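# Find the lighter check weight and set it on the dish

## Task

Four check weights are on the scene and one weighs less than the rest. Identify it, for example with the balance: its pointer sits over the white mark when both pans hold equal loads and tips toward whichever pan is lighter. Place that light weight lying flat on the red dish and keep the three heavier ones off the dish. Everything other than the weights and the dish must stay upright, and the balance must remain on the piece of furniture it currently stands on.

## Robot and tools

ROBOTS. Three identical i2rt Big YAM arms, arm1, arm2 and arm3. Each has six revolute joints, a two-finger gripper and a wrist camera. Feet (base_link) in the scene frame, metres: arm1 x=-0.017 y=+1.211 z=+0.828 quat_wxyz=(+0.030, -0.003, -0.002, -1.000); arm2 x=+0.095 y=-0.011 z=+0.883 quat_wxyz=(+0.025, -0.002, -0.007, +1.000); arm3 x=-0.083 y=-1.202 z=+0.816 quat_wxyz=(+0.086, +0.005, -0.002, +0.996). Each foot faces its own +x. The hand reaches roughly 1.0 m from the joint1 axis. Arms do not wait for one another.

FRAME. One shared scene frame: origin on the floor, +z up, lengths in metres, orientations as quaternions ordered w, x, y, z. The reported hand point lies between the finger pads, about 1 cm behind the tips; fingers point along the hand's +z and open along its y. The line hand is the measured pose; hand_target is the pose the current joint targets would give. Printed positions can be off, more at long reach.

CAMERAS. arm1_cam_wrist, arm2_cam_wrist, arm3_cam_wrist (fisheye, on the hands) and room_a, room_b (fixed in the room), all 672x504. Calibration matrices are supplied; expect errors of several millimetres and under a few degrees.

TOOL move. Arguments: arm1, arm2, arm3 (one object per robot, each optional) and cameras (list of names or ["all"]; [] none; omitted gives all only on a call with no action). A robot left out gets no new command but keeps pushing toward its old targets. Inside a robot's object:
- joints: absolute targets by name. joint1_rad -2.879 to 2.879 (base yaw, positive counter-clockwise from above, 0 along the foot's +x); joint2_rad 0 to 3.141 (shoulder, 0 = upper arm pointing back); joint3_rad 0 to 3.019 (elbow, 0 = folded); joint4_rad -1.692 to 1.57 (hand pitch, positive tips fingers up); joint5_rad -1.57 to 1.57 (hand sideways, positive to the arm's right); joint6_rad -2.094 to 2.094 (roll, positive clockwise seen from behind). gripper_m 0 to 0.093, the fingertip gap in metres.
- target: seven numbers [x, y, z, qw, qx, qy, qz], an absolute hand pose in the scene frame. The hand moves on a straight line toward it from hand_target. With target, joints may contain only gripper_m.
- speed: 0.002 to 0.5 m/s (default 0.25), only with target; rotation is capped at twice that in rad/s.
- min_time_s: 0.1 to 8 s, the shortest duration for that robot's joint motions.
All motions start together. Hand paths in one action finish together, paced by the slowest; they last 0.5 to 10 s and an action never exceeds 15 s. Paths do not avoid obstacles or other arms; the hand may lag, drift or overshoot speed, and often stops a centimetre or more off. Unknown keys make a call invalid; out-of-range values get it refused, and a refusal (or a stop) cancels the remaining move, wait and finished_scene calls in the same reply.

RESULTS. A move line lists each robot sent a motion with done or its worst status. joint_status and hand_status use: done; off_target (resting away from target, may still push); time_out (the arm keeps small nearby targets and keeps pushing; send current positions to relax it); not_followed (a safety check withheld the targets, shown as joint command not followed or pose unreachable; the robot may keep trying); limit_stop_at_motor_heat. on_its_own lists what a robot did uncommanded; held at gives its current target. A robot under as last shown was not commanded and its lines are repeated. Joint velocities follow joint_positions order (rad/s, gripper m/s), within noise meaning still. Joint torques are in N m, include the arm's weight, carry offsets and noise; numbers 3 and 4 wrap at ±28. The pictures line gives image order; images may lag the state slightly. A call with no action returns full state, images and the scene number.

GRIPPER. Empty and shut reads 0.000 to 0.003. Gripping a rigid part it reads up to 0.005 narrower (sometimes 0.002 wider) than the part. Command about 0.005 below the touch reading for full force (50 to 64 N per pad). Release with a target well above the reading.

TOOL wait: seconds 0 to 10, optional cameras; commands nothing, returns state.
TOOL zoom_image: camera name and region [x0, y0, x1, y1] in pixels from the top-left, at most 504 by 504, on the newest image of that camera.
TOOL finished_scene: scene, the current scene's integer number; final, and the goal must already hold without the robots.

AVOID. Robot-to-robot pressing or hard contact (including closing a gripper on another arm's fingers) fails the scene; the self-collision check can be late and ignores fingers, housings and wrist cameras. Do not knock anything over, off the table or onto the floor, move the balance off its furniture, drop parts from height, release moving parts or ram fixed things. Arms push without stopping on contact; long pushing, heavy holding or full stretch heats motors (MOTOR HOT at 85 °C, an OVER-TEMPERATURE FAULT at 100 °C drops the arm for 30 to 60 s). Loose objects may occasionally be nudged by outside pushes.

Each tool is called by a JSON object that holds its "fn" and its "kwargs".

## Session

{"fn": "move", "kwargs": {}}

Scene clock: 0.00 s.
Joint torques (N m): no reading
Heat: arm1: hottest joint2_rad 35 °C; arm2: hottest joint2_rad 29 °C; arm3: hottest joint2_rad 34 °C.
Joint velocities: within noise
arm1.joint_positions: joint1_rad=+0.776 joint2_rad=+0.602 joint3_rad=+1.507 joint4_rad=-1.261 joint5_rad=+0.098 joint6_rad=+0.607 gripper_m=+0.09396
arm1.joint_status: not commanded
arm1.hand: x=-0.1701 y=+1.0660 z=+1.4453 quat_wxyz=(-0.349, -0.815, -0.066, +0.458) (m; scene frame)
arm1.hand_target: x=-0.1672 y=+1.0692 z=+1.4585 quat_wxyz=(-0.357, -0.807, -0.065, +0.467) (m; scene frame)
arm1.hand_status: not commanded
arm2.joint_positions: joint1_rad=+0.021 joint2_rad=+0.603 joint3_rad=+1.379 joint4_rad=-1.633 joint5_rad=-0.031 joint6_rad=+0.148 gripper_m=+0.09396
arm2.joint_status: not commanded
arm2.hand: x=-0.0901 y=-0.0176 z=+1.3638 quat_wxyz=(+0.028, +0.934, -0.076, -0.347) (m; scene frame)
arm2.hand_target: x=-0.0886 y=-0.0177 z=+1.3731 quat_wxyz=(+0.029, +0.930, -0.075, -0.358) (m; scene frame)
arm2.hand_status: not commanded
arm3.joint_positions: joint1_rad=+0.525 joint2_rad=+0.628 joint3_rad=+1.422 joint4_rad=-1.611 joint5_rad=-0.278 joint6_rad=-0.485 gripper_m=+0.09396
arm3.joint_status: not commanded
arm3.hand: x=-0.2389 y=-1.3139 z=+1.3216 quat_wxyz=(+0.100, +0.819, +0.423, -0.375) (m; scene frame)
arm3.hand_target: x=-0.2372 y=-1.3133 z=+1.3293 quat_wxyz=(+0.099, +0.815, +0.422, -0.384) (m; scene frame)
arm3.hand_status: not commanded
pictures: arm1_cam_wrist, arm2_cam_wrist, arm3_cam_wrist, room_a, room_b
camera_calibration:
arm1_cam_wrist: T_world_to_cam=[[-0.426578, 0.750242, -0.505142, -0.142259], [0.876534, 0.205232, -0.435395, 0.562627], [-0.22298, -0.628504, -0.74516, 1.8366], [0, 0, 0, 1]] pos_world=[-0.144322, 1.14557, 1.54166]
arm2_cam_wrist: T_world_to_cam=[[0.114776, 0.987548, -0.107587, 0.175562], [0.988832, -0.123942, -0.0827592, 0.205023], [-0.0950631, -0.0968864, -0.990745, 1.46502], [0, 0, 0, 1]] pos_world=[-0.0836141, -0.00602373, 1.48732]
arm3_cam_wrist: T_world_to_cam=[[-0.763962, 0.629021, 0.143855, 0.455582], [0.608574, 0.776494, -0.163383, 1.38403], [-0.214474, -0.0372722, -0.976018, 1.31615], [0, 0, 0, 1]] pos_world=[-0.211956, -1.3122, 1.44517]

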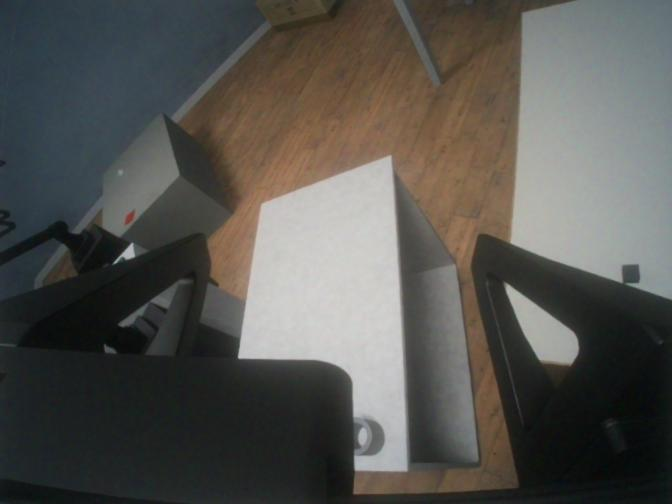

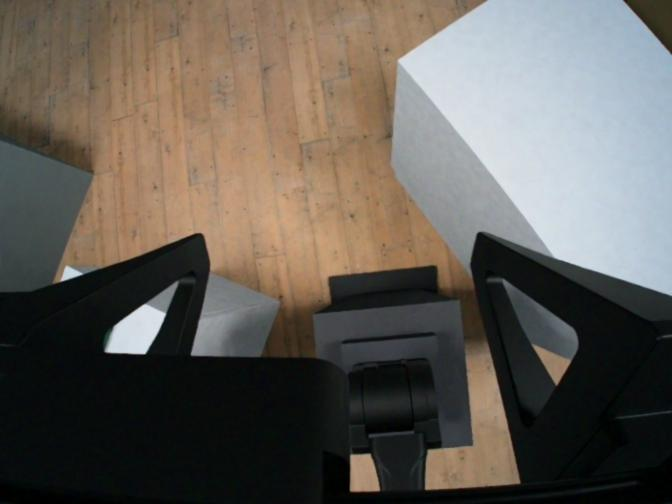

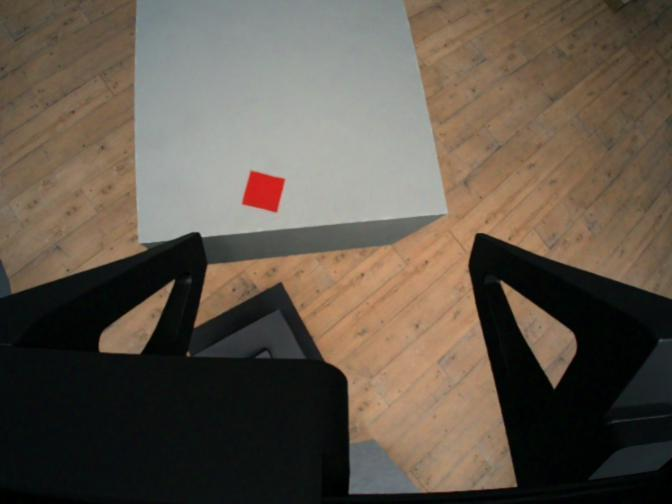

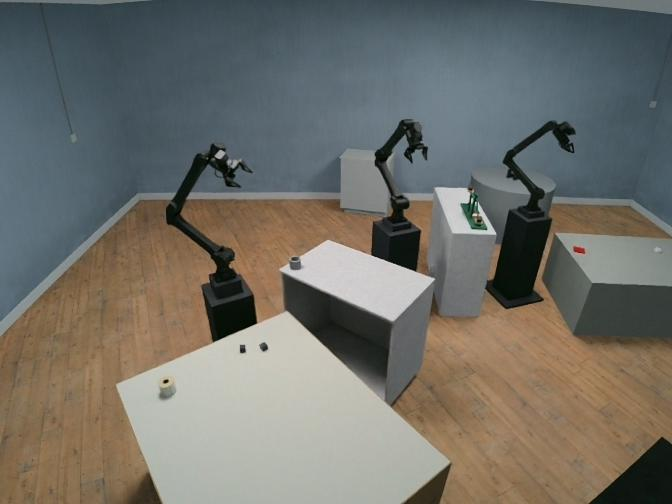

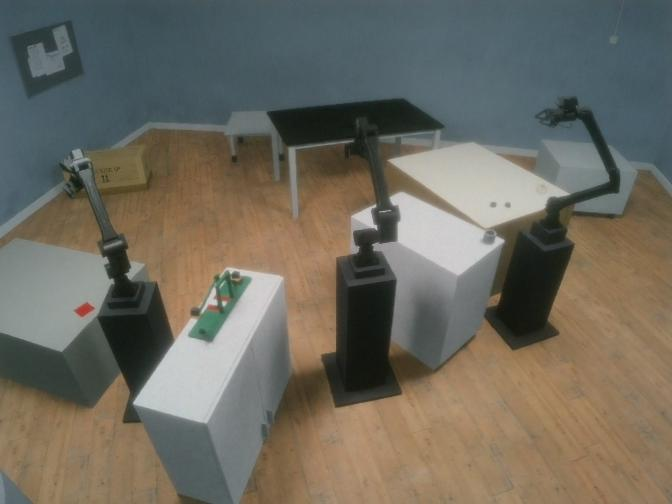

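{"fn": "zoom_image", "kwargs": {"camera": "room_a", "region": [430, 170, 510, 240]}}

{"fn": "zoom_image", "kwargs": {"camera": "room_b", "region": [170, 250, 270, 350]}}

Scaled by 6.300 from the camera's 672x504 image, which has a finer 960x720 frame.

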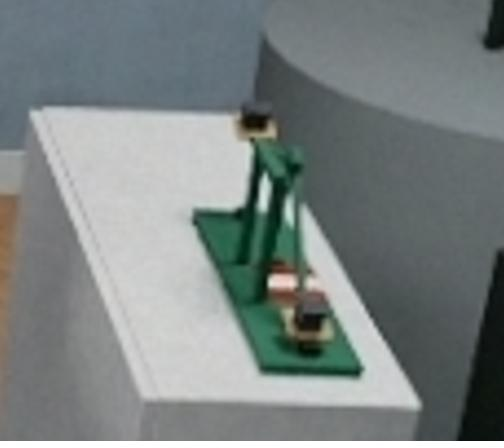

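Scaled by 5.040 from the camera's 672x504 image, which has a finer 960x720 frame.

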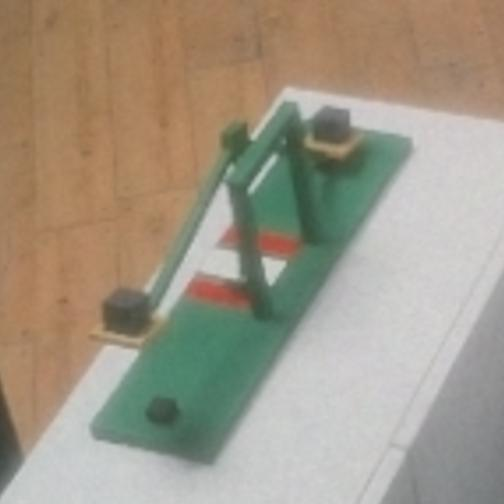

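{"fn": "move", "kwargs": {"arm3": {"joints":{"joint1_rad":-1.75,"joint5_rad":0,"joint6_rad":0,"joint4_rad":-1.35}}, "arm2": {"joints":{"joint1_rad":1.58,"joint5_rad":0,"joint6_rad":0,"joint4_rad":-1.15}}, "cameras": ["arm3_cam_wrist","arm2_cam_wrist"]}}

{"fn": "zoom_image", "kwargs": {"camera": "arm3_cam_wrist", "region": [180, 100, 500, 340]}}

{"fn": "zoom_image", "kwargs": {"camera": "arm2_cam_wrist", "region": [220, 110, 460, 290]}}

Scene clock: 3.17 s.
Joint torques (N m): arm1=[-0.44 2.73 10.03 2.15 0.12 -0.11] | arm2=[2.37 1.79 11.19 2.59 0.01 -0.02] | arm3=[-1.79 1.08 8.06 2.43 0.1 0.04]
Heat: arm1: hottest joint2_rad 35 °C; arm2: hottest joint2_rad 29 °C; arm3: hottest joint2_rad 34 °C.
move: arm2 done; arm3 done
Joint velocities: within noise
arm1: as last shown
arm2.joint_positions: joint1_rad=+1.569 joint2_rad=+0.603 joint3_rad=+1.379 joint4_rad=-1.165 joint5_rad=-0.001 joint6_rad=+0.010 gripper_m=+0.09397
arm2.joint_status: all done
arm2.hand: x=+0.0798 y=-0.2697 z=+1.4541 quat_wxyz=(+0.383, +0.608, +0.571, -0.397) (m; scene frame)
arm2.hand_target: x=+0.0824 y=-0.2673 z=+1.4678 quat_wxyz=(+0.393, +0.596, +0.570, -0.407) (m; scene frame)
arm2.hand_status: not commanded
arm3.joint_positions: joint1_rad=-1.742 joint2_rad=+0.628 joint3_rad=+1.422 joint4_rad=-1.363 joint5_rad=-0.002 joint6_rad=-0.008 gripper_m=+0.09398
arm3.joint_status: all done
arm3.hand: x=+0.0001 y=-0.9861 z=+1.3636 quat_wxyz=(-0.391, +0.506, -0.716, -0.280) (m; scene frame)
arm3.hand_target: x=+0.0017 y=-0.9880 z=+1.3745 quat_wxyz=(-0.403, +0.496, -0.714, -0.287) (m; scene frame)
arm3.hand_status: not commanded
pictures: arm2_cam_wrist, arm3_cam_wrist
camera_calibration:
arm2_cam_wrist: T_world_to_cam=[[-0.998798, 0.0477225, -0.0111911, 0.110014], [0.0465944, 0.853464, -0.519065, 0.986472], [-0.0152199, -0.518962, -0.854662, 1.22802], [0, 0, 0, 1]] pos_world=[0.0826082, -0.209873, 1.56282]
arm3_cam_wrist: T_world_to_cam=[[0.941751, -0.335998, -0.0144845, -0.309874], [-0.316672, -0.871437, -0.374589, -0.345998], [0.113239, 0.357357, -0.927078, 1.74305], [0, 0, 0, 1]] pos_world=[-0.0151242, -1.02852, 1.48184]

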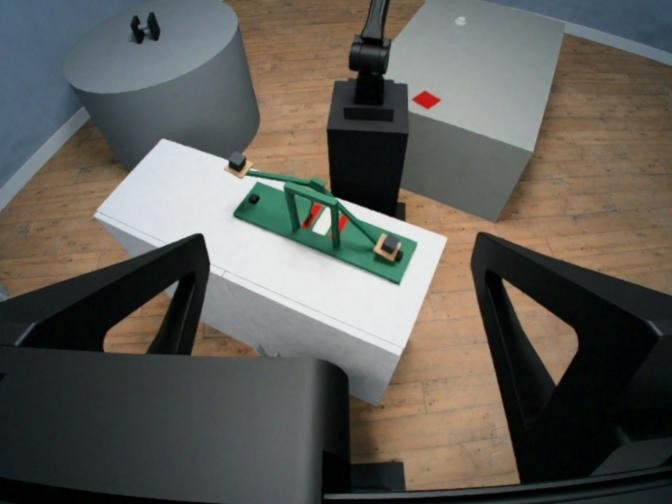

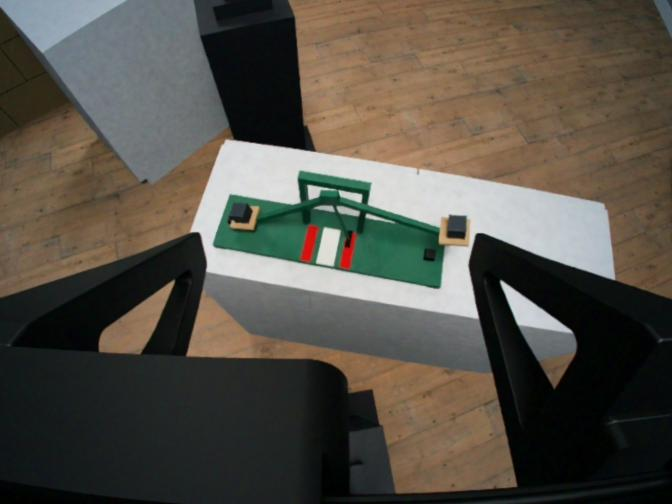

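Scaled by 1.575 from the camera's 672x504 image, which has a finer 960x720 frame.

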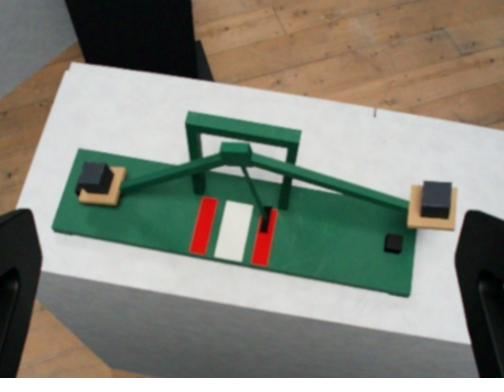

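Scaled by 2.100 from the camera's 672x504 image, which has a finer 960x720 frame.

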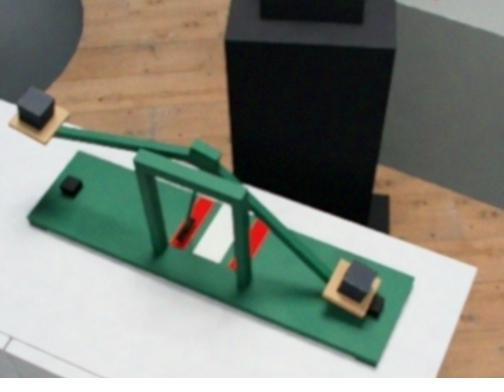

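{"fn": "move", "kwargs": {"arm3": {"target":[0.212,-0.823,1.045,0.209,0.254,0.943,-0.057],"speed":0.35,"joints":{"gripper_m":0.08}}, "cameras": ["arm3_cam_wrist","arm2_cam_wrist"]}}

Scene clock: 7.83 s.
Joint torques (N m): arm1=[-0.44 3.08 10.02 2.21 0.1 -0.14] | arm2=[2.14 1.61 11.25 2.58 0.02 -0.01] | arm3=[-1.44 -13.16 11.23 0.1 0.3 0.05]
Heat: arm1: hottest joint2_rad 35 °C; arm2: hottest joint2_rad 29 °C; arm3: hottest joint2_rad 34 °C.
move: arm3 off_target
Joint velocities: within noise
arm1, arm2: as last shown
arm3.joint_positions: joint1_rad=-1.892 joint2_rad=+1.571 joint3_rad=+1.422 joint4_rad=-1.452 joint5_rad=+0.451 joint6_rad=+1.592 gripper_m=+0.08010
arm3.joint_status: all done
arm3.hand: x=+0.2041 y=-0.8332 z=+1.0377 quat_wxyz=(-0.209, -0.245, -0.945, +0.065) (m; scene frame)
arm3.hand_target: x=+0.2117 y=-0.8234 z=+1.0450 quat_wxyz=(-0.209, -0.254, -0.943, +0.057) (m; scene frame)
arm3.hand_status: off_target (0.015 m and 1.4 deg from the pose sent, 0.416 m and 104.5 deg at the start)
pictures: arm2_cam_wrist, arm3_cam_wrist
camera_calibration:
arm2_cam_wrist: T_world_to_cam=[[-0.998798, 0.0477225, -0.0111911, 0.110014], [0.0465944, 0.853464, -0.519065, 0.986472], [-0.0152199, -0.518962, -0.854662, 1.22802], [0, 0, 0, 1]] pos_world=[0.0826082, -0.209873, 1.56282]
arm3_cam_wrist: T_world_to_cam=[[-0.498584, -0.866711, 0.015021, -0.634254], [-0.851571, 0.492966, 0.178355, 0.401975], [-0.161987, 0.0761334, -0.983852, 1.24395], [0, 0, 0, 1]] pos_world=[0.227585, -0.842581, 1.1617]

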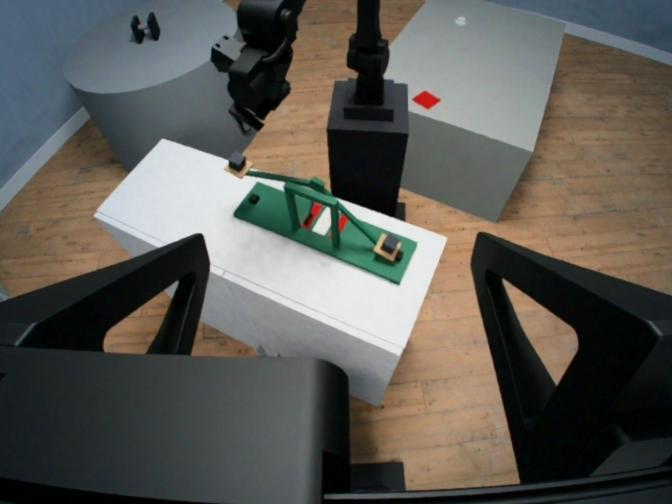

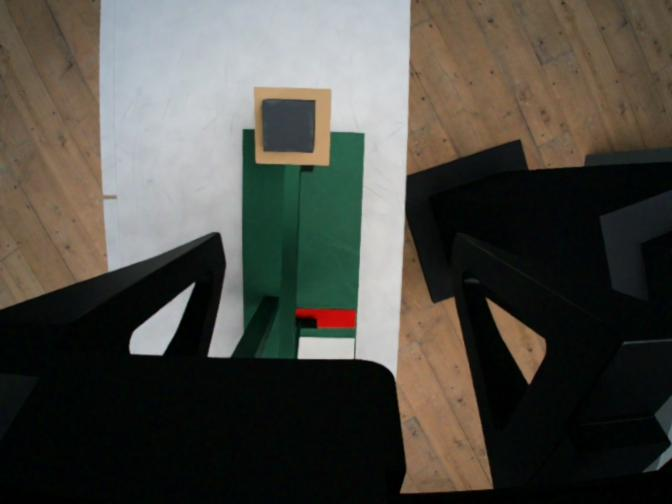

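{"fn": "move", "kwargs": {"arm3": {"target":[0.252,-0.818,1.000,0.209,0.254,0.943,-0.057],"speed":0.2}, "cameras": ["arm3_cam_wrist"]}}

Scene clock: 9.30 s.
Joint torques (N m): arm1=[-0.56 2.96 9.94 2.13 0.1 -0.11] | arm2=[2.37 1.85 11.19 2.59 0.03 0] | arm3=[-1.03 -14.15 9.65 0.83 0.32 -0.12]
Heat: arm1: hottest joint2_rad 35 °C; arm2: hottest joint3_rad 30 °C; arm3: hottest joint2_rad 34 °C.
move: arm3 off_target
Joint velocities: within noise
arm1, arm2: as last shown
arm3.joint_positions: joint1_rad=-1.962 joint2_rad=+1.647 joint3_rad=+1.422 joint4_rad=-1.338 joint5_rad=+0.450 joint6_rad=+1.537 gripper_m=+0.08010
arm3.joint_status: not commanded
arm3.hand: x=+0.2457 y=-0.8267 z=+1.0025 quat_wxyz=(-0.209, -0.256, -0.942, +0.060) (m; scene frame)
arm3.hand_target: x=+0.2518 y=-0.8183 z=+0.9999 quat_wxyz=(-0.209, -0.254, -0.943, +0.057) (m; scene frame)
arm3.hand_status: off_target (0.011 m and 0.5 deg from the pose sent, 0.063 m and 1.4 deg at the start)
pictures: arm3_cam_wrist
camera_calibration:
arm3_cam_wrist: T_world_to_cam=[[-0.515958, -0.856613, 0.000951731, -0.580607], [-0.842639, 0.50774, 0.179331, 0.449505], [-0.1541, 0.0917251, -0.983788, 1.22645], [0, 0, 0, 1]] pos_world=[0.268198, -0.838083, 1.12651]

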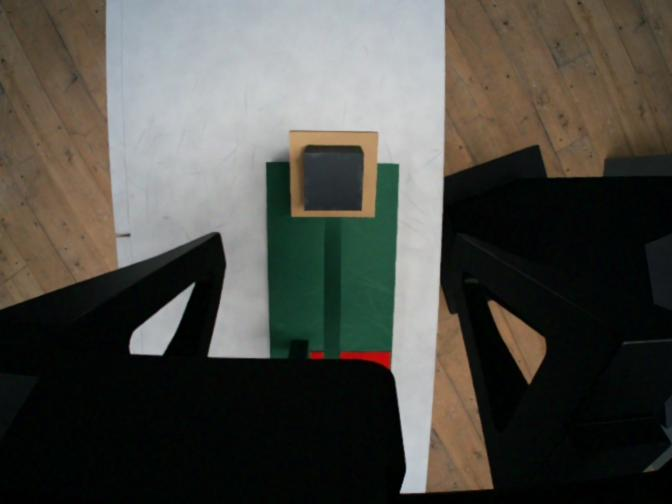

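{"fn": "move", "kwargs": {"arm3": {"target":[0.271,-0.8245,0.940,0.209,0.254,0.943,-0.057],"speed":0.15}, "cameras": ["arm3_cam_wrist"]}}

Scene clock: 10.90 s.
Joint torques (N m): arm1=[-0.03 2.96 9.99 2.02 0.11 -0.15] | arm2=[2.2 1.85 11.25 2.58 0.02 -0.02] | arm3=[-1.38 -14.74 7.79 0.91 0.33 -0.14]
Heat: arm1: hottest joint2_rad 35 °C; arm2: hottest joint3_rad 30 °C; arm3: hottest joint2_rad 34 °C.
move: arm3 off_target
Joint velocities: within noise
arm1, arm2: as last shown
arm3.joint_positions: joint1_rad=-2.000 joint2_rad=+1.702 joint3_rad=+1.353 joint4_rad=-1.173 joint5_rad=+0.449 joint6_rad=+1.493 gripper_m=+0.08010
arm3.joint_status: not commanded
arm3.hand: x=+0.2684 y=-0.8255 z=+0.9514 quat_wxyz=(-0.213, -0.258, -0.941, +0.050) (m; scene frame)
arm3.hand_target: x=+0.2709 y=-0.8247 z=+0.9402 quat_wxyz=(-0.209, -0.254, -0.943, +0.057) (m; scene frame)
arm3.hand_status: off_target (0.012 m and 1.0 deg from the pose sent, 0.068 m and 0.5 deg at the start)
pictures: arm3_cam_wrist
camera_calibration:
arm3_cam_wrist: T_world_to_cam=[[-0.514825, -0.857025, -0.0215319, -0.547042], [-0.845385, 0.503341, 0.178809, 0.474836], [-0.142406, 0.110258, -0.983648, 1.19159], [0, 0, 0, 1]] pos_world=[0.289477, -0.839215, 1.07542]

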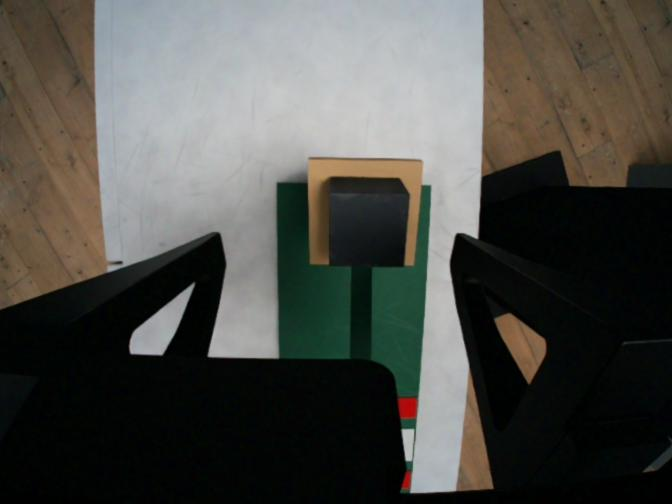

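{"fn": "move", "kwargs": {"arm3": {"target":[0.277,-0.838,0.918,0.209,0.254,0.943,-0.057],"speed":0.12}, "cameras": ["arm3_cam_wrist"]}}

Scene clock: 12.27 s.
Joint torques (N m): arm1=[-0.32 2.84 10 2.22 0.1 -0.13] | arm2=[2.26 1.9 11.21 2.56 0.01 -0.02] | arm3=[-1.32 -14.51 7.2 0.9 0.32 -0.1]
Heat: arm1: hottest joint2_rad 35 °C; arm2: hottest joint3_rad 30 °C; arm3: hottest joint2_rad 34 °C.
move: arm3 off_target
Joint velocities: within noise
arm1, arm2: as last shown
arm3.joint_positions: joint1_rad=-2.025 joint2_rad=+1.702 joint3_rad=+1.299 joint4_rad=-1.099 joint5_rad=+0.448 joint6_rad=+1.465 gripper_m=+0.08010
arm3.joint_status: not commanded
arm3.hand: x=+0.2756 y=-0.8366 z=+0.9324 quat_wxyz=(-0.214, -0.258, -0.941, +0.047) (m; scene frame)
arm3.hand_target: x=+0.2766 y=-0.8383 z=+0.9182 quat_wxyz=(-0.209, -0.254, -0.943, +0.057) (m; scene frame)
arm3.hand_status: off_target (0.014 m and 1.4 deg from the pose sent, 0.037 m and 1.0 deg at the start)
pictures: arm3_cam_wrist
camera_calibration:
arm3_cam_wrist: T_world_to_cam=[[-0.513966, -0.857337, -0.0284963, -0.547256], [-0.846651, 0.501659, 0.177541, 0.489983], [-0.137917, 0.115376, -0.983701, 1.17821], [0, 0, 0, 1]] pos_world=[0.296069, -0.850925, 1.05642]

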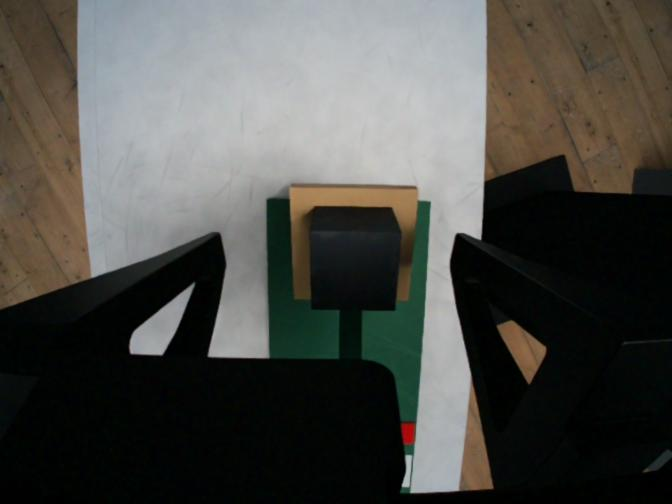

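{"fn": "move", "kwargs": {"arm3": {"target":[0.275,-0.844,0.908,0.209,0.254,0.943,-0.057],"speed":0.12}, "cameras": ["arm3_cam_wrist"]}}

Scene clock: 13.37 s.
Joint torques (N m): arm1=[-0.26 2.73 9.96 2.22 0.1 -0.13] | arm2=[2.43 1.73 11.22 2.62 0.02 -0.01] | arm3=[-1.61 -14.51 7.05 1.05 0.32 -0.12]
Heat: arm1: hottest joint2_rad 35 °C; arm2: hottest joint3_rad 31 °C; arm3: hottest joint2_rad 35 °C.
move: arm3 off_target
Joint velocities: within noise
arm1, arm2: as last shown
arm3.joint_positions: joint1_rad=-2.026 joint2_rad=+1.702 joint3_rad=+1.266 joint4_rad=-1.067 joint5_rad=+0.448 joint6_rad=+1.460 gripper_m=+0.08010
arm3.joint_status: not commanded
arm3.hand: x=+0.2729 y=-0.8412 z=+0.9209 quat_wxyz=(-0.214, -0.256, -0.941, +0.047) (m; scene frame)
arm3.hand_target: x=+0.2748 y=-0.8443 z=+0.9082 quat_wxyz=(-0.209, -0.254, -0.943, +0.057) (m; scene frame)
arm3.hand_status: off_target (0.013 m and 1.3 deg from the pose sent, 0.025 m and 1.4 deg at the start)
pictures: arm3_cam_wrist
camera_calibration:
arm3_cam_wrist: T_world_to_cam=[[-0.511427, -0.858933, -0.0260213, -0.5572], [-0.847889, 0.499464, 0.177822, 0.490342], [-0.13974, 0.113006, -0.983719, 1.16559], [0, 0, 0, 1]] pos_world=[0.293668, -0.855224, 1.04492]

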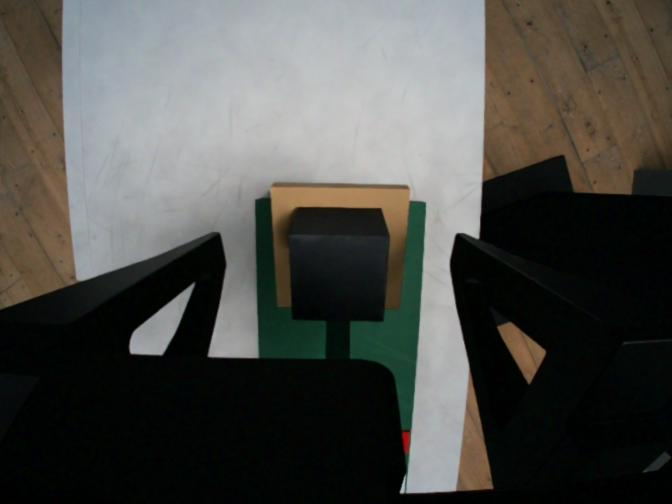

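{"fn": "move", "kwargs": {"arm3": {"joints":{"gripper_m":0.022}}, "cameras": ["arm3_cam_wrist"]}}

Scene clock: 14.20 s.
Joint torques (N m): arm1=[-0.44 3.31 9.91 2.17 0.11 -0.13] | arm2=[2.2 1.73 11.28 2.61 0.02 -0.01] | arm3=[-1.55 -14.56 7.05 0.94 0.32 -0.12]
Heat: arm1: hottest joint2_rad 35 °C; arm2: hottest joint3_rad 31 °C; arm3: hottest joint2_rad 35 °C.
move: arm3 off_target
Joint velocities: within noise
arm1, arm2: as last shown
arm3.joint_positions: joint1_rad=-2.026 joint2_rad=+1.702 joint3_rad=+1.266 joint4_rad=-1.067 joint5_rad=+0.448 joint6_rad=+1.459 gripper_m=+0.02973
arm3.joint_status: gripper_m off_target (ended at +0.02975, target +0.02200)
arm3.hand: x=+0.2730 y=-0.8411 z=+0.9209 quat_wxyz=(-0.214, -0.256, -0.942, +0.047) (m; scene frame)
arm3.hand_target: x=+0.2748 y=-0.8442 z=+0.9082 quat_wxyz=(-0.209, -0.254, -0.943, +0.057) (m; scene frame)
arm3.hand_status: not commanded
pictures: arm3_cam_wrist
camera_calibration:
arm3_cam_wrist: T_world_to_cam=[[-0.510847, -0.859277, -0.0260593, -0.55754], [-0.848237, 0.498892, 0.177763, 0.489967], [-0.139747, 0.112914, -0.983728, 1.16551], [0, 0, 0, 1]] pos_world=[0.293667, -0.855125, 1.04492]

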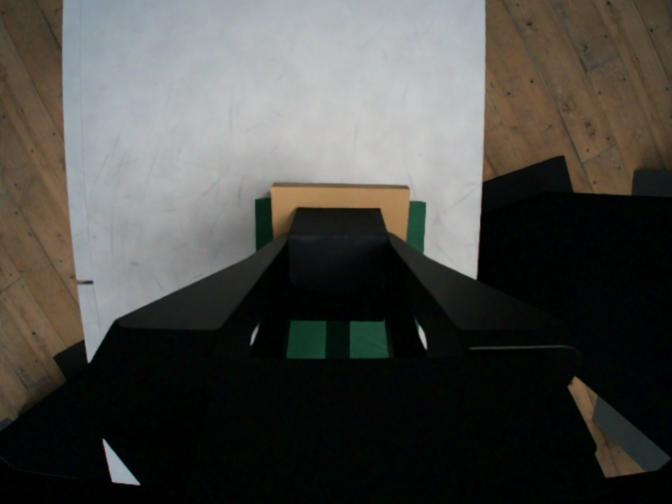

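{"fn": "move", "kwargs": {"arm3": {"target":[0.255,-0.86,1.06,0.209,0.254,0.943,-0.057],"speed":0.2}, "cameras": []}}

{"fn": "move", "kwargs": {"arm3": {"joints":{"joint1_rad":0.3,"joint2_rad":1.3,"joint3_rad":1.1,"joint4_rad":-1.0,"joint5_rad":0,"joint6_rad":0},"min_time_s":2.5}, "cameras": []}}

{"fn": "move", "kwargs": {"arm3": {"joints":{"joint1_rad":1.1,"joint2_rad":2.40,"joint3_rad":1.086,"joint4_rad":-0.08},"min_time_s":2.5}, "cameras": ["arm3_cam_wrist","room_a"]}}

{"fn": "zoom_image", "kwargs": {"camera": "room_a", "region": [520, 190, 640, 290]}}

Scene clock: 16.80 s.
Joint torques (N m): arm1=[-0.15 2.73 9.89 2.07 0.1 -0.14] | arm2=[2.2 1.67 11.28 2.56 0.01 0] | arm3=[-0.38 -14.33 11.59 0.17 0.41 0.02]
Heat: arm1: hottest joint3_rad 36 °C; arm2: hottest joint3_rad 31 °C; arm3: hottest joint2_rad 35 °C.
move: arm3 off_target
Joint velocities: within noise
arm1.joint_positions: joint1_rad=+0.776 joint2_rad=+0.602 joint3_rad=+1.507 joint4_rad=-1.261 joint5_rad=+0.098 joint6_rad=+0.607 gripper_m=+0.09396
arm1.joint_status: not commanded
arm1.hand: x=-0.1701 y=+1.0660 z=+1.4453 quat_wxyz=(-0.349, -0.815, -0.066, +0.458) (m; scene frame)
arm1.hand_target: x=-0.1672 y=+1.0692 z=+1.4585 quat_wxyz=(-0.357, -0.807, -0.065, +0.467) (m; scene frame)
arm1.hand_status: not commanded
arm2: as last shown
arm3.joint_positions: joint1_rad=-2.024 joint2_rad=+1.552 joint3_rad=+1.414 joint4_rad=-1.429 joint5_rad=+0.446 joint6_rad=+1.461 gripper_m=+0.02973
arm3.joint_status: not commanded
arm3.hand: x=+0.2504 y=-0.8726 z=+1.0420 quat_wxyz=(-0.202, -0.249, -0.944, +0.076) (m; scene frame)
arm3.hand_target: x=+0.2545 y=-0.8607 z=+1.0601 quat_wxyz=(-0.209, -0.254, -0.943, +0.057) (m; scene frame)
arm3.hand_status: off_target (0.022 m and 2.4 deg from the pose sent, 0.142 m and 1.3 deg at the start)
pictures: none
No camera images: "cameras" was empty.

Scene clock: 20.10 s.
Joint torques (N m): arm1=[0.03 2.84 10.04 2.03 0.1 -0.16] | arm2=[2.2 1.73 11.23 2.61 0.01 -0.02] | arm3=[-1.14 -12.57 8.4 1.68 -0.06 -0.19]
Heat: arm1: hottest joint3_rad 36 °C; arm2: hottest joint3_rad 32 °C; arm3: hottest joint2_rad 35 °C.
move: arm3 done
Joint velocities: within noise
arm1: as last shown
arm2.joint_positions: joint1_rad=+1.569 joint2_rad=+0.603 joint3_rad=+1.379 joint4_rad=-1.165 joint5_rad=-0.001 joint6_rad=+0.010 gripper_m=+0.09397
arm2.joint_status: not commanded
arm2.hand: x=+0.0798 y=-0.2697 z=+1.4541 quat_wxyz=(+0.383, +0.608, +0.571, -0.397) (m; scene frame)
arm2.hand_target: x=+0.0824 y=-0.2673 z=+1.4678 quat_wxyz=(+0.393, +0.596, +0.570, -0.407) (m; scene frame)
arm2.hand_status: not commanded
arm3.joint_positions: joint1_rad=+0.299 joint2_rad=+1.320 joint3_rad=+1.102 joint4_rad=-1.014 joint5_rad=+0.002 joint6_rad=+0.009 gripper_m=+0.02973
arm3.joint_status: all done
arm3.hand: x=-0.5268 y=-1.2589 z=+1.0174 quat_wxyz=(+0.007, +0.983, +0.059, -0.172) (m; scene frame)
arm3.hand_target: x=-0.5278 y=-1.2600 z=+1.0265 quat_wxyz=(+0.009, +0.980, +0.064, -0.188) (m; scene frame)
arm3.hand_status: not commanded
pictures: none
No camera images: "cameras" was empty.

Scene clock: 23.23 s.
Joint torques (N m): arm1=[-0.5 2.96 9.87 2.15 0.07 -0.13] | arm2=[2.02 1.79 11.22 2.54 0.01 -0.03] | arm3=[-1.61 -17.55 2.86 1.31 -0.02 -0.13]
Heat: arm1: hottest joint3_rad 36 °C; arm2: hottest joint3_rad 33 °C; arm3: hottest joint2_rad 35 °C.
move: arm3 done
Joint velocities: within noise
arm1, arm2: as last shown
arm3.joint_positions: joint1_rad=+1.102 joint2_rad=+2.386 joint3_rad=+1.083 joint4_rad=-0.092 joint5_rad=+0.001 joint6_rad=+0.008 gripper_m=+0.02973
arm3.joint_status: all done
arm3.hand: x=-0.3782 y=-1.5916 z=+0.5450 quat_wxyz=(+0.035, +0.892, +0.444, -0.082) (m; scene frame)
arm3.hand_target: x=-0.3784 y=-1.5901 z=+0.5394 quat_wxyz=(+0.035, +0.890, +0.446, -0.082) (m; scene frame)
arm3.hand_status: not commanded
pictures: arm3_cam_wrist, room_a
camera_calibration:
arm3_cam_wrist: T_world_to_cam=[[-0.790299, 0.612674, 0.00758704, 0.673905], [0.556327, 0.712318, 0.427906, 1.11341], [0.256763, 0.342395, -0.903791, 1.26118], [0, 0, 0, 1]] pos_world=[-0.410658, -1.63781, 0.658298]

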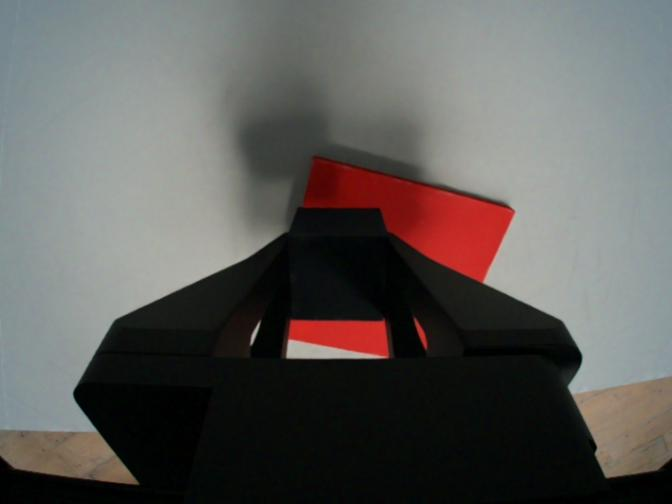

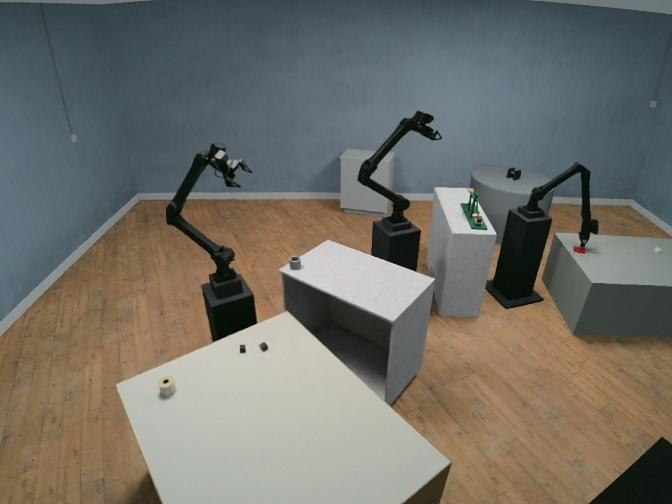

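Scaled by 4.200 from the camera's 672x504 image, which has a finer 960x720 frame.

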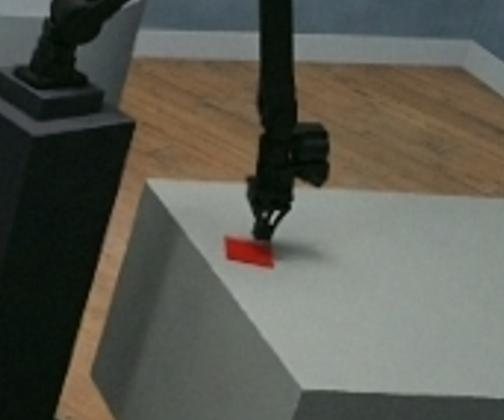

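{"fn": "move", "kwargs": {"arm3": {"target":[-0.376,-1.556,0.545,0.035,0.890,0.446,-0.082],"speed":0.12}, "cameras": ["arm3_cam_wrist"]}}

Scene clock: 25.27 s.
Joint torques (N m): arm1=[-0.56 2.78 9.88 2.03 0.09 -0.18] | arm2=[2.32 1.73 11.22 2.59 0.01 -0.01] | arm3=[-2.02 -18.84 1.76 1.26 -0.06 -0.17]
Heat: arm1: hottest joint3_rad 37 °C; arm2: hottest joint3_rad 33 °C; arm3: hottest joint2_rad 35 °C.
move: arm3 off_target
Joint velocities: within noise
arm1, arm2: as last shown
arm3.joint_positions: joint1_rad=+1.060 joint2_rad=+2.386 joint3_rad=+0.999 joint4_rad=-0.033 joint5_rad=-0.005 joint6_rad=-0.033 gripper_m=+0.02973
arm3.joint_status: not commanded
arm3.hand: x=-0.3699 y=-1.5504 z=+0.5370 quat_wxyz=(+0.029, +0.893, +0.444, -0.070) (m; scene frame)
arm3.hand_target: x=-0.3761 y=-1.5561 z=+0.5450 quat_wxyz=(+0.035, +0.890, +0.446, -0.082) (m; scene frame)
arm3.hand_status: off_target (0.012 m and 1.5 deg from the pose sent, 0.036 m and 0.3 deg at the start)
pictures: arm3_cam_wrist
camera_calibration:
arm3_cam_wrist: T_world_to_cam=[[-0.790259, 0.612716, 0.00832295, 0.654907], [0.549934, 0.703163, 0.450704, 1.05409], [0.270301, 0.36075, -0.892635, 1.26508], [0, 0, 0, 1]] pos_world=[-0.404087, -1.59885, 0.648719]

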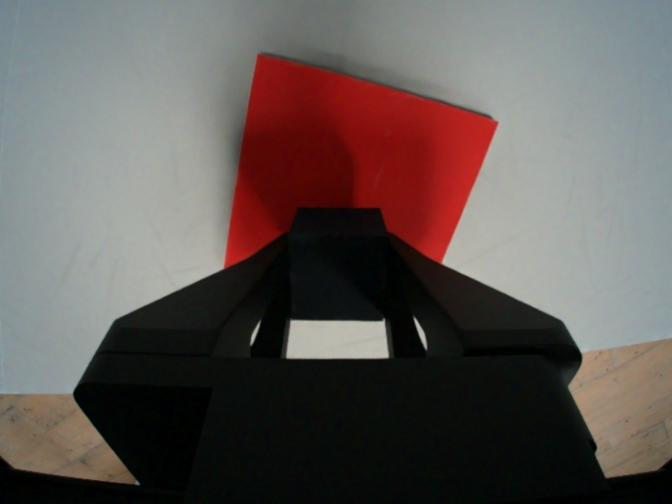

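{"fn": "move", "kwargs": {"arm3": {"target":[-0.383,-1.562,0.542,0.035,0.890,0.446,-0.082],"speed":0.06}}}

{"fn": "move", "kwargs": {"arm3": {"target":[-0.383,-1.562,0.536,0.035,0.890,0.446,-0.082],"speed":0.03}, "cameras": ["arm3_cam_wrist"]}}

Scene clock: 26.87 s.
Joint torques (N m): arm1=[-0.21 2.96 9.91 2.17 0.1 -0.15] | arm2=[2.14 1.55 11.25 2.61 0.01 -0.01] | arm3=[-1.96 -18.08 3.28 0.65 -0.08 -0.13]
Heat: arm1: hottest joint3_rad 37 °C; arm2: hottest joint3_rad 33 °C; arm3: hottest joint2_rad 36 °C.
move: arm3 off_target
Joint velocities: within noise
arm1, arm2: as last shown
arm3.joint_positions: joint1_rad=+1.060 joint2_rad=+2.386 joint3_rad=+1.009 joint4_rad=-0.033 joint5_rad=-0.005 joint6_rad=-0.037 gripper_m=+0.02973
arm3.joint_status: not commanded
arm3.hand: x=-0.3738 y=-1.5552 z=+0.5381 quat_wxyz=(+0.031, +0.892, +0.446, -0.075) (m; scene frame)
arm3.hand_target: x=-0.3831 y=-1.5619 z=+0.5422 quat_wxyz=(+0.035, +0.891, +0.446, -0.082) (m; scene frame)
arm3.hand_status: off_target (0.012 m and 0.9 deg from the pose sent, 0.018 m and 1.6 deg at the start)
pictures: none

Scene clock: 27.83 s.
Joint torques (N m): arm1=[-0.44 3.02 9.83 2.18 0.12 -0.13] | arm2=[2.26 1.67 11.23 2.58 0.03 -0.02] | arm3=[-1.79 -16.91 3.44 1.01 -0.08 -0.12]
Heat: arm1: hottest joint3_rad 37 °C; arm2: hottest joint3_rad 34 °C; arm3: hottest joint2_rad 36 °C.
move: arm3 done
Joint velocities: within noise
arm1, arm2: as last shown
arm3.joint_positions: joint1_rad=+1.060 joint2_rad=+2.386 joint3_rad=+1.015 joint4_rad=-0.033 joint5_rad=-0.005 joint6_rad=-0.038 gripper_m=+0.02973
arm3.joint_status: not commanded
arm3.hand: x=-0.3763 y=-1.5583 z=+0.5388 quat_wxyz=(+0.032, +0.891, +0.446, -0.078) (m; scene frame)
arm3.hand_target: x=-0.3831 y=-1.5620 z=+0.5362 quat_wxyz=(+0.035, +0.890, +0.446, -0.082) (m; scene frame)
arm3.hand_status: done (0.008 m and 0.6 deg from the pose sent, 0.012 m and 1.0 deg at the start)
pictures: arm3_cam_wrist
camera_calibration:
arm3_cam_wrist: T_world_to_cam=[[-0.792831, 0.609369, 0.00944172, 0.64788], [0.55166, 0.71099, 0.436078, 1.08302], [0.259019, 0.350945, -0.899859, 1.25576], [0, 0, 0, 1]] pos_world=[-0.409068, -1.60552, 0.651605]

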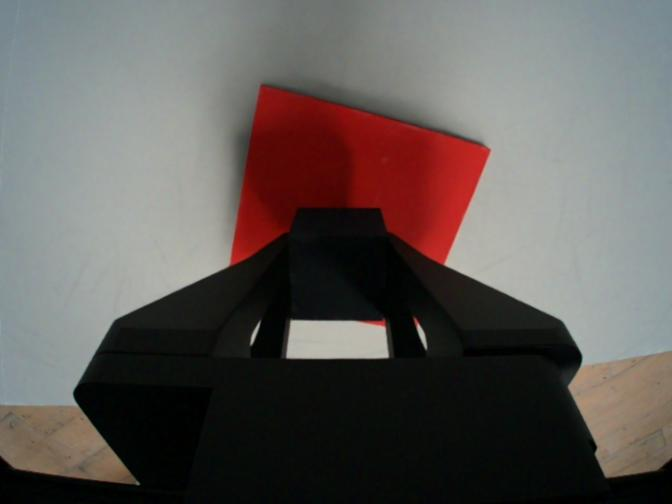

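{"fn": "move", "kwargs": {"arm3": {"target":[-0.383,-1.562,0.527,0.035,0.890,0.446,-0.082],"speed":0.05}}}

{"fn": "move", "kwargs": {"arm3": {"target":[-0.383,-1.562,0.522,0.035,0.890,0.446,-0.082],"speed":0.03}, "cameras": ["arm3_cam_wrist"]}}

Scene clock: 28.97 s.
Joint torques (N m): arm1=[-0.09 2.78 9.91 2.07 0.09 -0.14] | arm2=[2.08 1.79 11.25 2.58 0.02 -0.03] | arm3=[-1.85 -16.32 3.47 1.28 -0.09 -0.12]
Heat: arm1: hottest joint3_rad 37 °C; arm2: hottest joint3_rad 34 °C; arm3: hottest joint2_rad 36 °C.
move: arm3 off_target
Joint velocities: within noise
arm1, arm2: as last shown
arm3.joint_positions: joint1_rad=+1.060 joint2_rad=+2.392 joint3_rad=+1.025 joint4_rad=-0.027 joint5_rad=-0.005 joint6_rad=-0.038 gripper_m=+0.02973
arm3.joint_status: not commanded
arm3.hand: x=-0.3796 y=-1.5624 z=+0.5377 quat_wxyz=(+0.034, +0.891, +0.446, -0.083) (m; scene frame)
arm3.hand_target: x=-0.3828 y=-1.5618 z=+0.5274 quat_wxyz=(+0.035, +0.890, +0.446, -0.082) (m; scene frame)
arm3.hand_status: off_target (0.011 m and 0.1 deg from the pose sent, 0.014 m and 0.6 deg at the start)
pictures: none

Scene clock: 29.93 s.
Joint torques (N m): arm1=[-0.38 3.25 9.92 2.17 0.07 -0.19] | arm2=[2.32 1.67 11.22 2.55 0.01 0] | arm3=[-1.85 -15.85 3.45 1.25 -0.09 -0.12]
Heat: arm1: hottest joint3_rad 37 °C; arm2: hottest joint3_rad 34 °C; arm3: hottest joint2_rad 36 °C.
move: arm3 off_target
Joint velocities: within noise
arm1, arm2: as last shown
arm3.joint_positions: joint1_rad=+1.060 joint2_rad=+2.406 joint3_rad=+1.031 joint4_rad=-0.020 joint5_rad=-0.005 joint6_rad=-0.038 gripper_m=+0.02973
arm3.joint_status: not commanded
arm3.hand: x=-0.3794 y=-1.5621 z=+0.5325 quat_wxyz=(+0.034, +0.891, +0.446, -0.082) (m; scene frame)
arm3.hand_target: x=-0.3828 y=-1.5618 z=+0.5223 quat_wxyz=(+0.035, +0.890, +0.446, -0.082) (m; scene frame)
arm3.hand_status: off_target (0.011 m and 0.1 deg from the pose sent, 0.016 m and 0.1 deg at the start)
pictures: arm3_cam_wrist
camera_calibration:
arm3_cam_wrist: T_world_to_cam=[[-0.792891, 0.609294, 0.00920196, 0.647791], [0.553854, 0.714283, 0.427839, 1.10057], [0.254107, 0.344326, -0.903808, 1.24211], [0, 0, 0, 1]] pos_world=[-0.411558, -1.60851, 0.645797]

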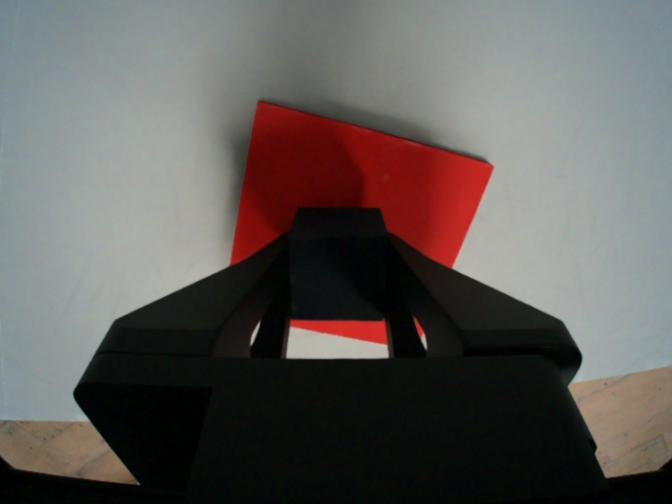

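{"fn": "move", "kwargs": {"arm3": {"target":[-0.383,-1.562,0.517,0.035,0.890,0.446,-0.082],"speed":0.03}}}

{"fn": "move", "kwargs": {"arm3": {"target":[-0.383,-1.562,0.512,0.035,0.890,0.446,-0.082],"speed":0.03}, "cameras": ["arm3_cam_wrist"]}}

Scene clock: 31.07 s.
Joint torques (N m): arm1=[0.21 3.08 9.99 2.21 0.07 -0.14] | arm2=[2.02 1.61 11.25 2.54 0.02 -0.02] | arm3=[-1.96 -15.85 3.55 1.35 -0.08 -0.12]
Heat: arm1: hottest joint3_rad 37 °C; arm2: hottest joint3_rad 34 °C; arm3: hottest joint2_rad 36 °C.
move: arm3 off_target
Joint velocities: within noise
arm1.joint_positions: joint1_rad=+0.776 joint2_rad=+0.602 joint3_rad=+1.507 joint4_rad=-1.261 joint5_rad=+0.098 joint6_rad=+0.607 gripper_m=+0.09396
arm1.joint_status: not commanded
arm1.hand: x=-0.1701 y=+1.0660 z=+1.4453 quat_wxyz=(-0.349, -0.815, -0.066, +0.458) (m; scene frame)
arm1.hand_target: x=-0.1672 y=+1.0692 z=+1.4585 quat_wxyz=(-0.357, -0.807, -0.065, +0.467) (m; scene frame)
arm1.hand_status: not commanded
arm2: as last shown
arm3.joint_positions: joint1_rad=+1.060 joint2_rad=+2.419 joint3_rad=+1.038 joint4_rad=-0.013 joint5_rad=-0.005 joint6_rad=-0.038 gripper_m=+0.02973
arm3.joint_status: not commanded
arm3.hand: x=-0.3798 y=-1.5625 z=+0.5278 quat_wxyz=(+0.034, +0.891, +0.446, -0.082) (m; scene frame)
arm3.hand_target: x=-0.3829 y=-1.5619 z=+0.5173 quat_wxyz=(+0.035, +0.890, +0.446, -0.082) (m; scene frame)
arm3.hand_status: off_target (0.011 m and 0.1 deg from the pose sent, 0.016 m and 0.1 deg at the start)
pictures: none

Scene clock: 32.03 s.
Joint torques (N m): arm1=[-0.32 2.73 9.95 2.07 0.08 -0.14] | arm2=[2.26 1.49 11.28 2.52 0.01 -0.02] | arm3=[-1.9 -15.44 3.48 1.32 -0.06 -0.11]
Heat: arm1: hottest joint3_rad 38 °C; arm2: hottest joint3_rad 34 °C; arm3: hottest joint2_rad 36 °C.
move: arm3 off_target
Joint velocities: within noise
arm1: as last shown
arm2.joint_positions: joint1_rad=+1.569 joint2_rad=+0.603 joint3_rad=+1.379 joint4_rad=-1.165 joint5_rad=-0.001 joint6_rad=+0.010 gripper_m=+0.09397
arm2.joint_status: not commanded
arm2.hand: x=+0.0798 y=-0.2697 z=+1.4541 quat_wxyz=(+0.383, +0.608, +0.571, -0.397) (m; scene frame)
arm2.hand_target: x=+0.0824 y=-0.2673 z=+1.4678 quat_wxyz=(+0.393, +0.596, +0.570, -0.407) (m; scene frame)
arm2.hand_status: not commanded
arm3.joint_positions: joint1_rad=+1.060 joint2_rad=+2.424 joint3_rad=+1.044 joint4_rad=-0.007 joint5_rad=-0.005 joint6_rad=-0.038 gripper_m=+0.02973
arm3.joint_status: not commanded
arm3.hand: x=-0.3814 y=-1.5645 z=+0.5263 quat_wxyz=(+0.036, +0.891, +0.445, -0.085) (m; scene frame)
arm3.hand_target: x=-0.3826 y=-1.5616 z=+0.5124 quat_wxyz=(+0.035, +0.890, +0.446, -0.082) (m; scene frame)
arm3.hand_status: off_target (0.015 m and 0.4 deg from the pose sent, 0.016 m and 0.1 deg at the start)
pictures: arm3_cam_wrist
camera_calibration:
arm3_cam_wrist: T_world_to_cam=[[-0.792857, 0.609335, 0.00947111, 0.647659], [0.555719, 0.716539, 0.421602, 1.11356], [0.25011, 0.339533, -0.906731, 1.23036], [0, 0, 0, 1]] pos_world=[-0.413049, -1.6103, 0.639991]

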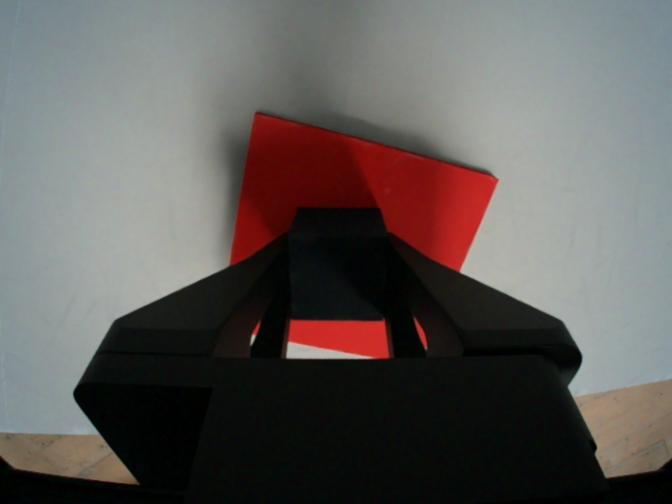

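{"fn": "move", "kwargs": {"arm3": {"target":[-0.383,-1.562,0.507,0.035,0.890,0.446,-0.082],"speed":0.03}, "cameras": ["arm3_cam_wrist","room_a"]}}

{"fn": "zoom_image", "kwargs": {"camera": "room_a", "region": [555, 220, 605, 270]}}

Scene clock: 33.20 s.
Joint torques (N m): arm1=[-0.26 3.43 9.88 2.22 0.1 -0.11] | arm2=[2.2 1.79 11.22 2.55 0.02 -0.02] | arm3=[-1.96 -14.8 3.6 1.39 -0.05 -0.12]
Heat: arm1: hottest joint3_rad 38 °C; arm2: hottest joint3_rad 35 °C; arm3: hottest joint2_rad 36 °C.
move: arm3 off_target
Joint velocities: within noise
arm1, arm2: as last shown
arm3.joint_positions: joint1_rad=+1.060 joint2_rad=+2.426 joint3_rad=+1.048 joint4_rad=-0.001 joint5_rad=-0.006 joint6_rad=-0.038 gripper_m=+0.02973
arm3.joint_status: not commanded
arm3.hand: x=-0.3832 y=-1.5670 z=+0.5261 quat_wxyz=(+0.038, +0.890, +0.445, -0.089) (m; scene frame)
arm3.hand_target: x=-0.3825 y=-1.5615 z=+0.5078 quat_wxyz=(+0.035, +0.890, +0.446, -0.082) (m; scene frame)
arm3.hand_status: off_target (0.020 m and 0.8 deg from the pose sent, 0.020 m and 0.4 deg at the start)
pictures: arm3_cam_wrist, room_a
camera_calibration:
arm3_cam_wrist: T_world_to_cam=[[-0.792976, 0.609188, 0.0089019, 0.6478], [0.55738, 0.719483, 0.414332, 1.12556], [0.246001, 0.333517, -0.910082, 1.22221], [0, 0, 0, 1]] pos_world=[-0.414341, -1.61208, 0.640184]

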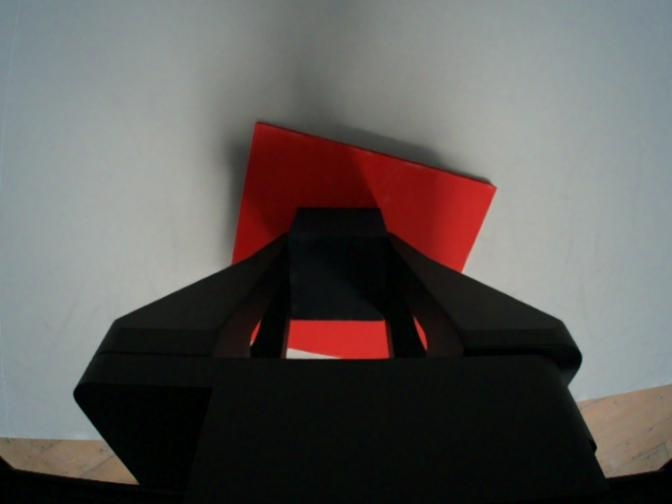

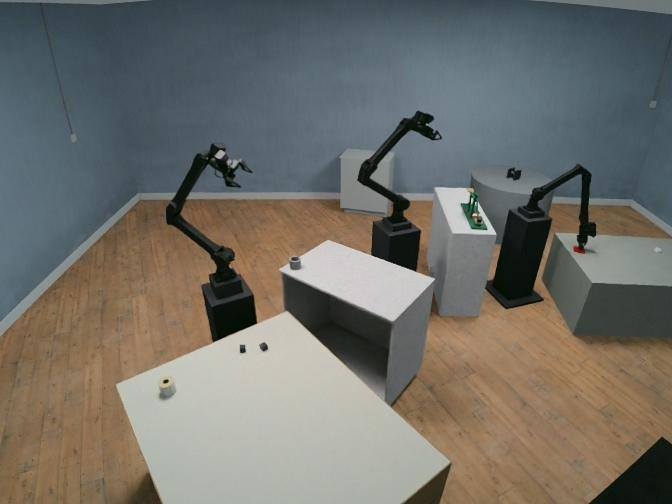

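Scaled by 10.080 from the camera's 672x504 image, which has a finer 960x720 frame.

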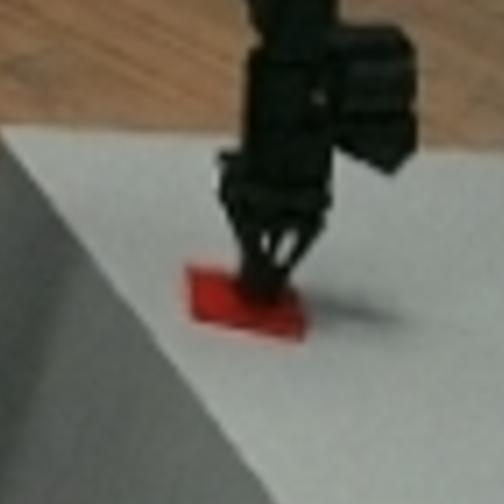

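{"fn": "move", "kwargs": {"arm3": {"target":[-0.383,-1.564,0.515,0.036,0.890,0.446,-0.084],"speed":0.05,"joints":{"gripper_m":0.045}}, "cameras": ["arm3_cam_wrist"]}}

Scene clock: 34.37 s.
Joint torques (N m): arm1=[-0.5 2.96 9.94 2.04 0.07 -0.1] | arm2=[2.32 1.61 11.21 2.56 0.02 -0.02] | arm3=[-1.61 -16.44 2.96 1.05 -0.04 -0.1]
Heat: arm1: hottest joint3_rad 38 °C; arm2: hottest joint3_rad 35 °C; arm3: hottest joint2_rad 36 °C.
move: arm3 done
Joint velocities: within noise
arm1, arm2: as last shown
arm3.joint_positions: joint1_rad=+1.060 joint2_rad=+2.432 joint3_rad=+1.049 joint4_rad=+0.001 joint5_rad=-0.006 joint6_rad=-0.038 gripper_m=+0.04492
arm3.joint_status: all done
arm3.hand: x=-0.3824 y=-1.5659 z=+0.5237 quat_wxyz=(+0.037, +0.890, +0.445, -0.087) (m; scene frame)
arm3.hand_target: x=-0.3828 y=-1.5638 z=+0.5152 quat_wxyz=(+0.036, +0.890, +0.446, -0.084) (m; scene frame)
arm3.hand_status: done (0.009 m and 0.4 deg from the pose sent, 0.011 m and 0.6 deg at the start)
pictures: arm3_cam_wrist
camera_calibration:
arm3_cam_wrist: T_world_to_cam=[[-0.792936, 0.609242, 0.00878087, 0.647992], [0.556645, 0.718469, 0.417071, 1.12201], [0.247788, 0.335598, -0.908832, 1.22282], [0, 0, 0, 1]] pos_world=[-0.413745, -1.61129, 0.637687]

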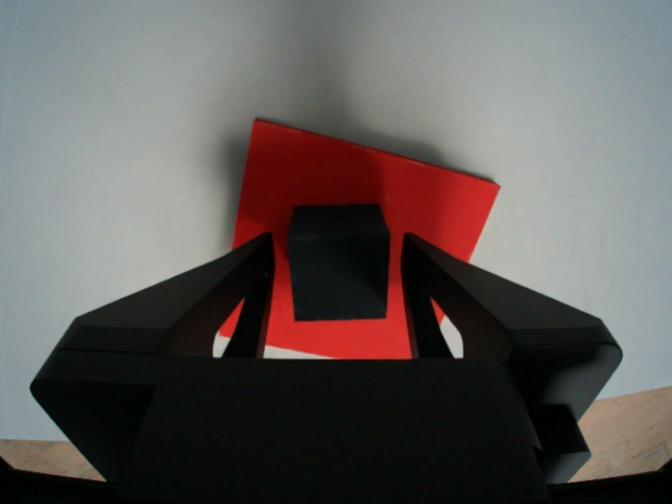

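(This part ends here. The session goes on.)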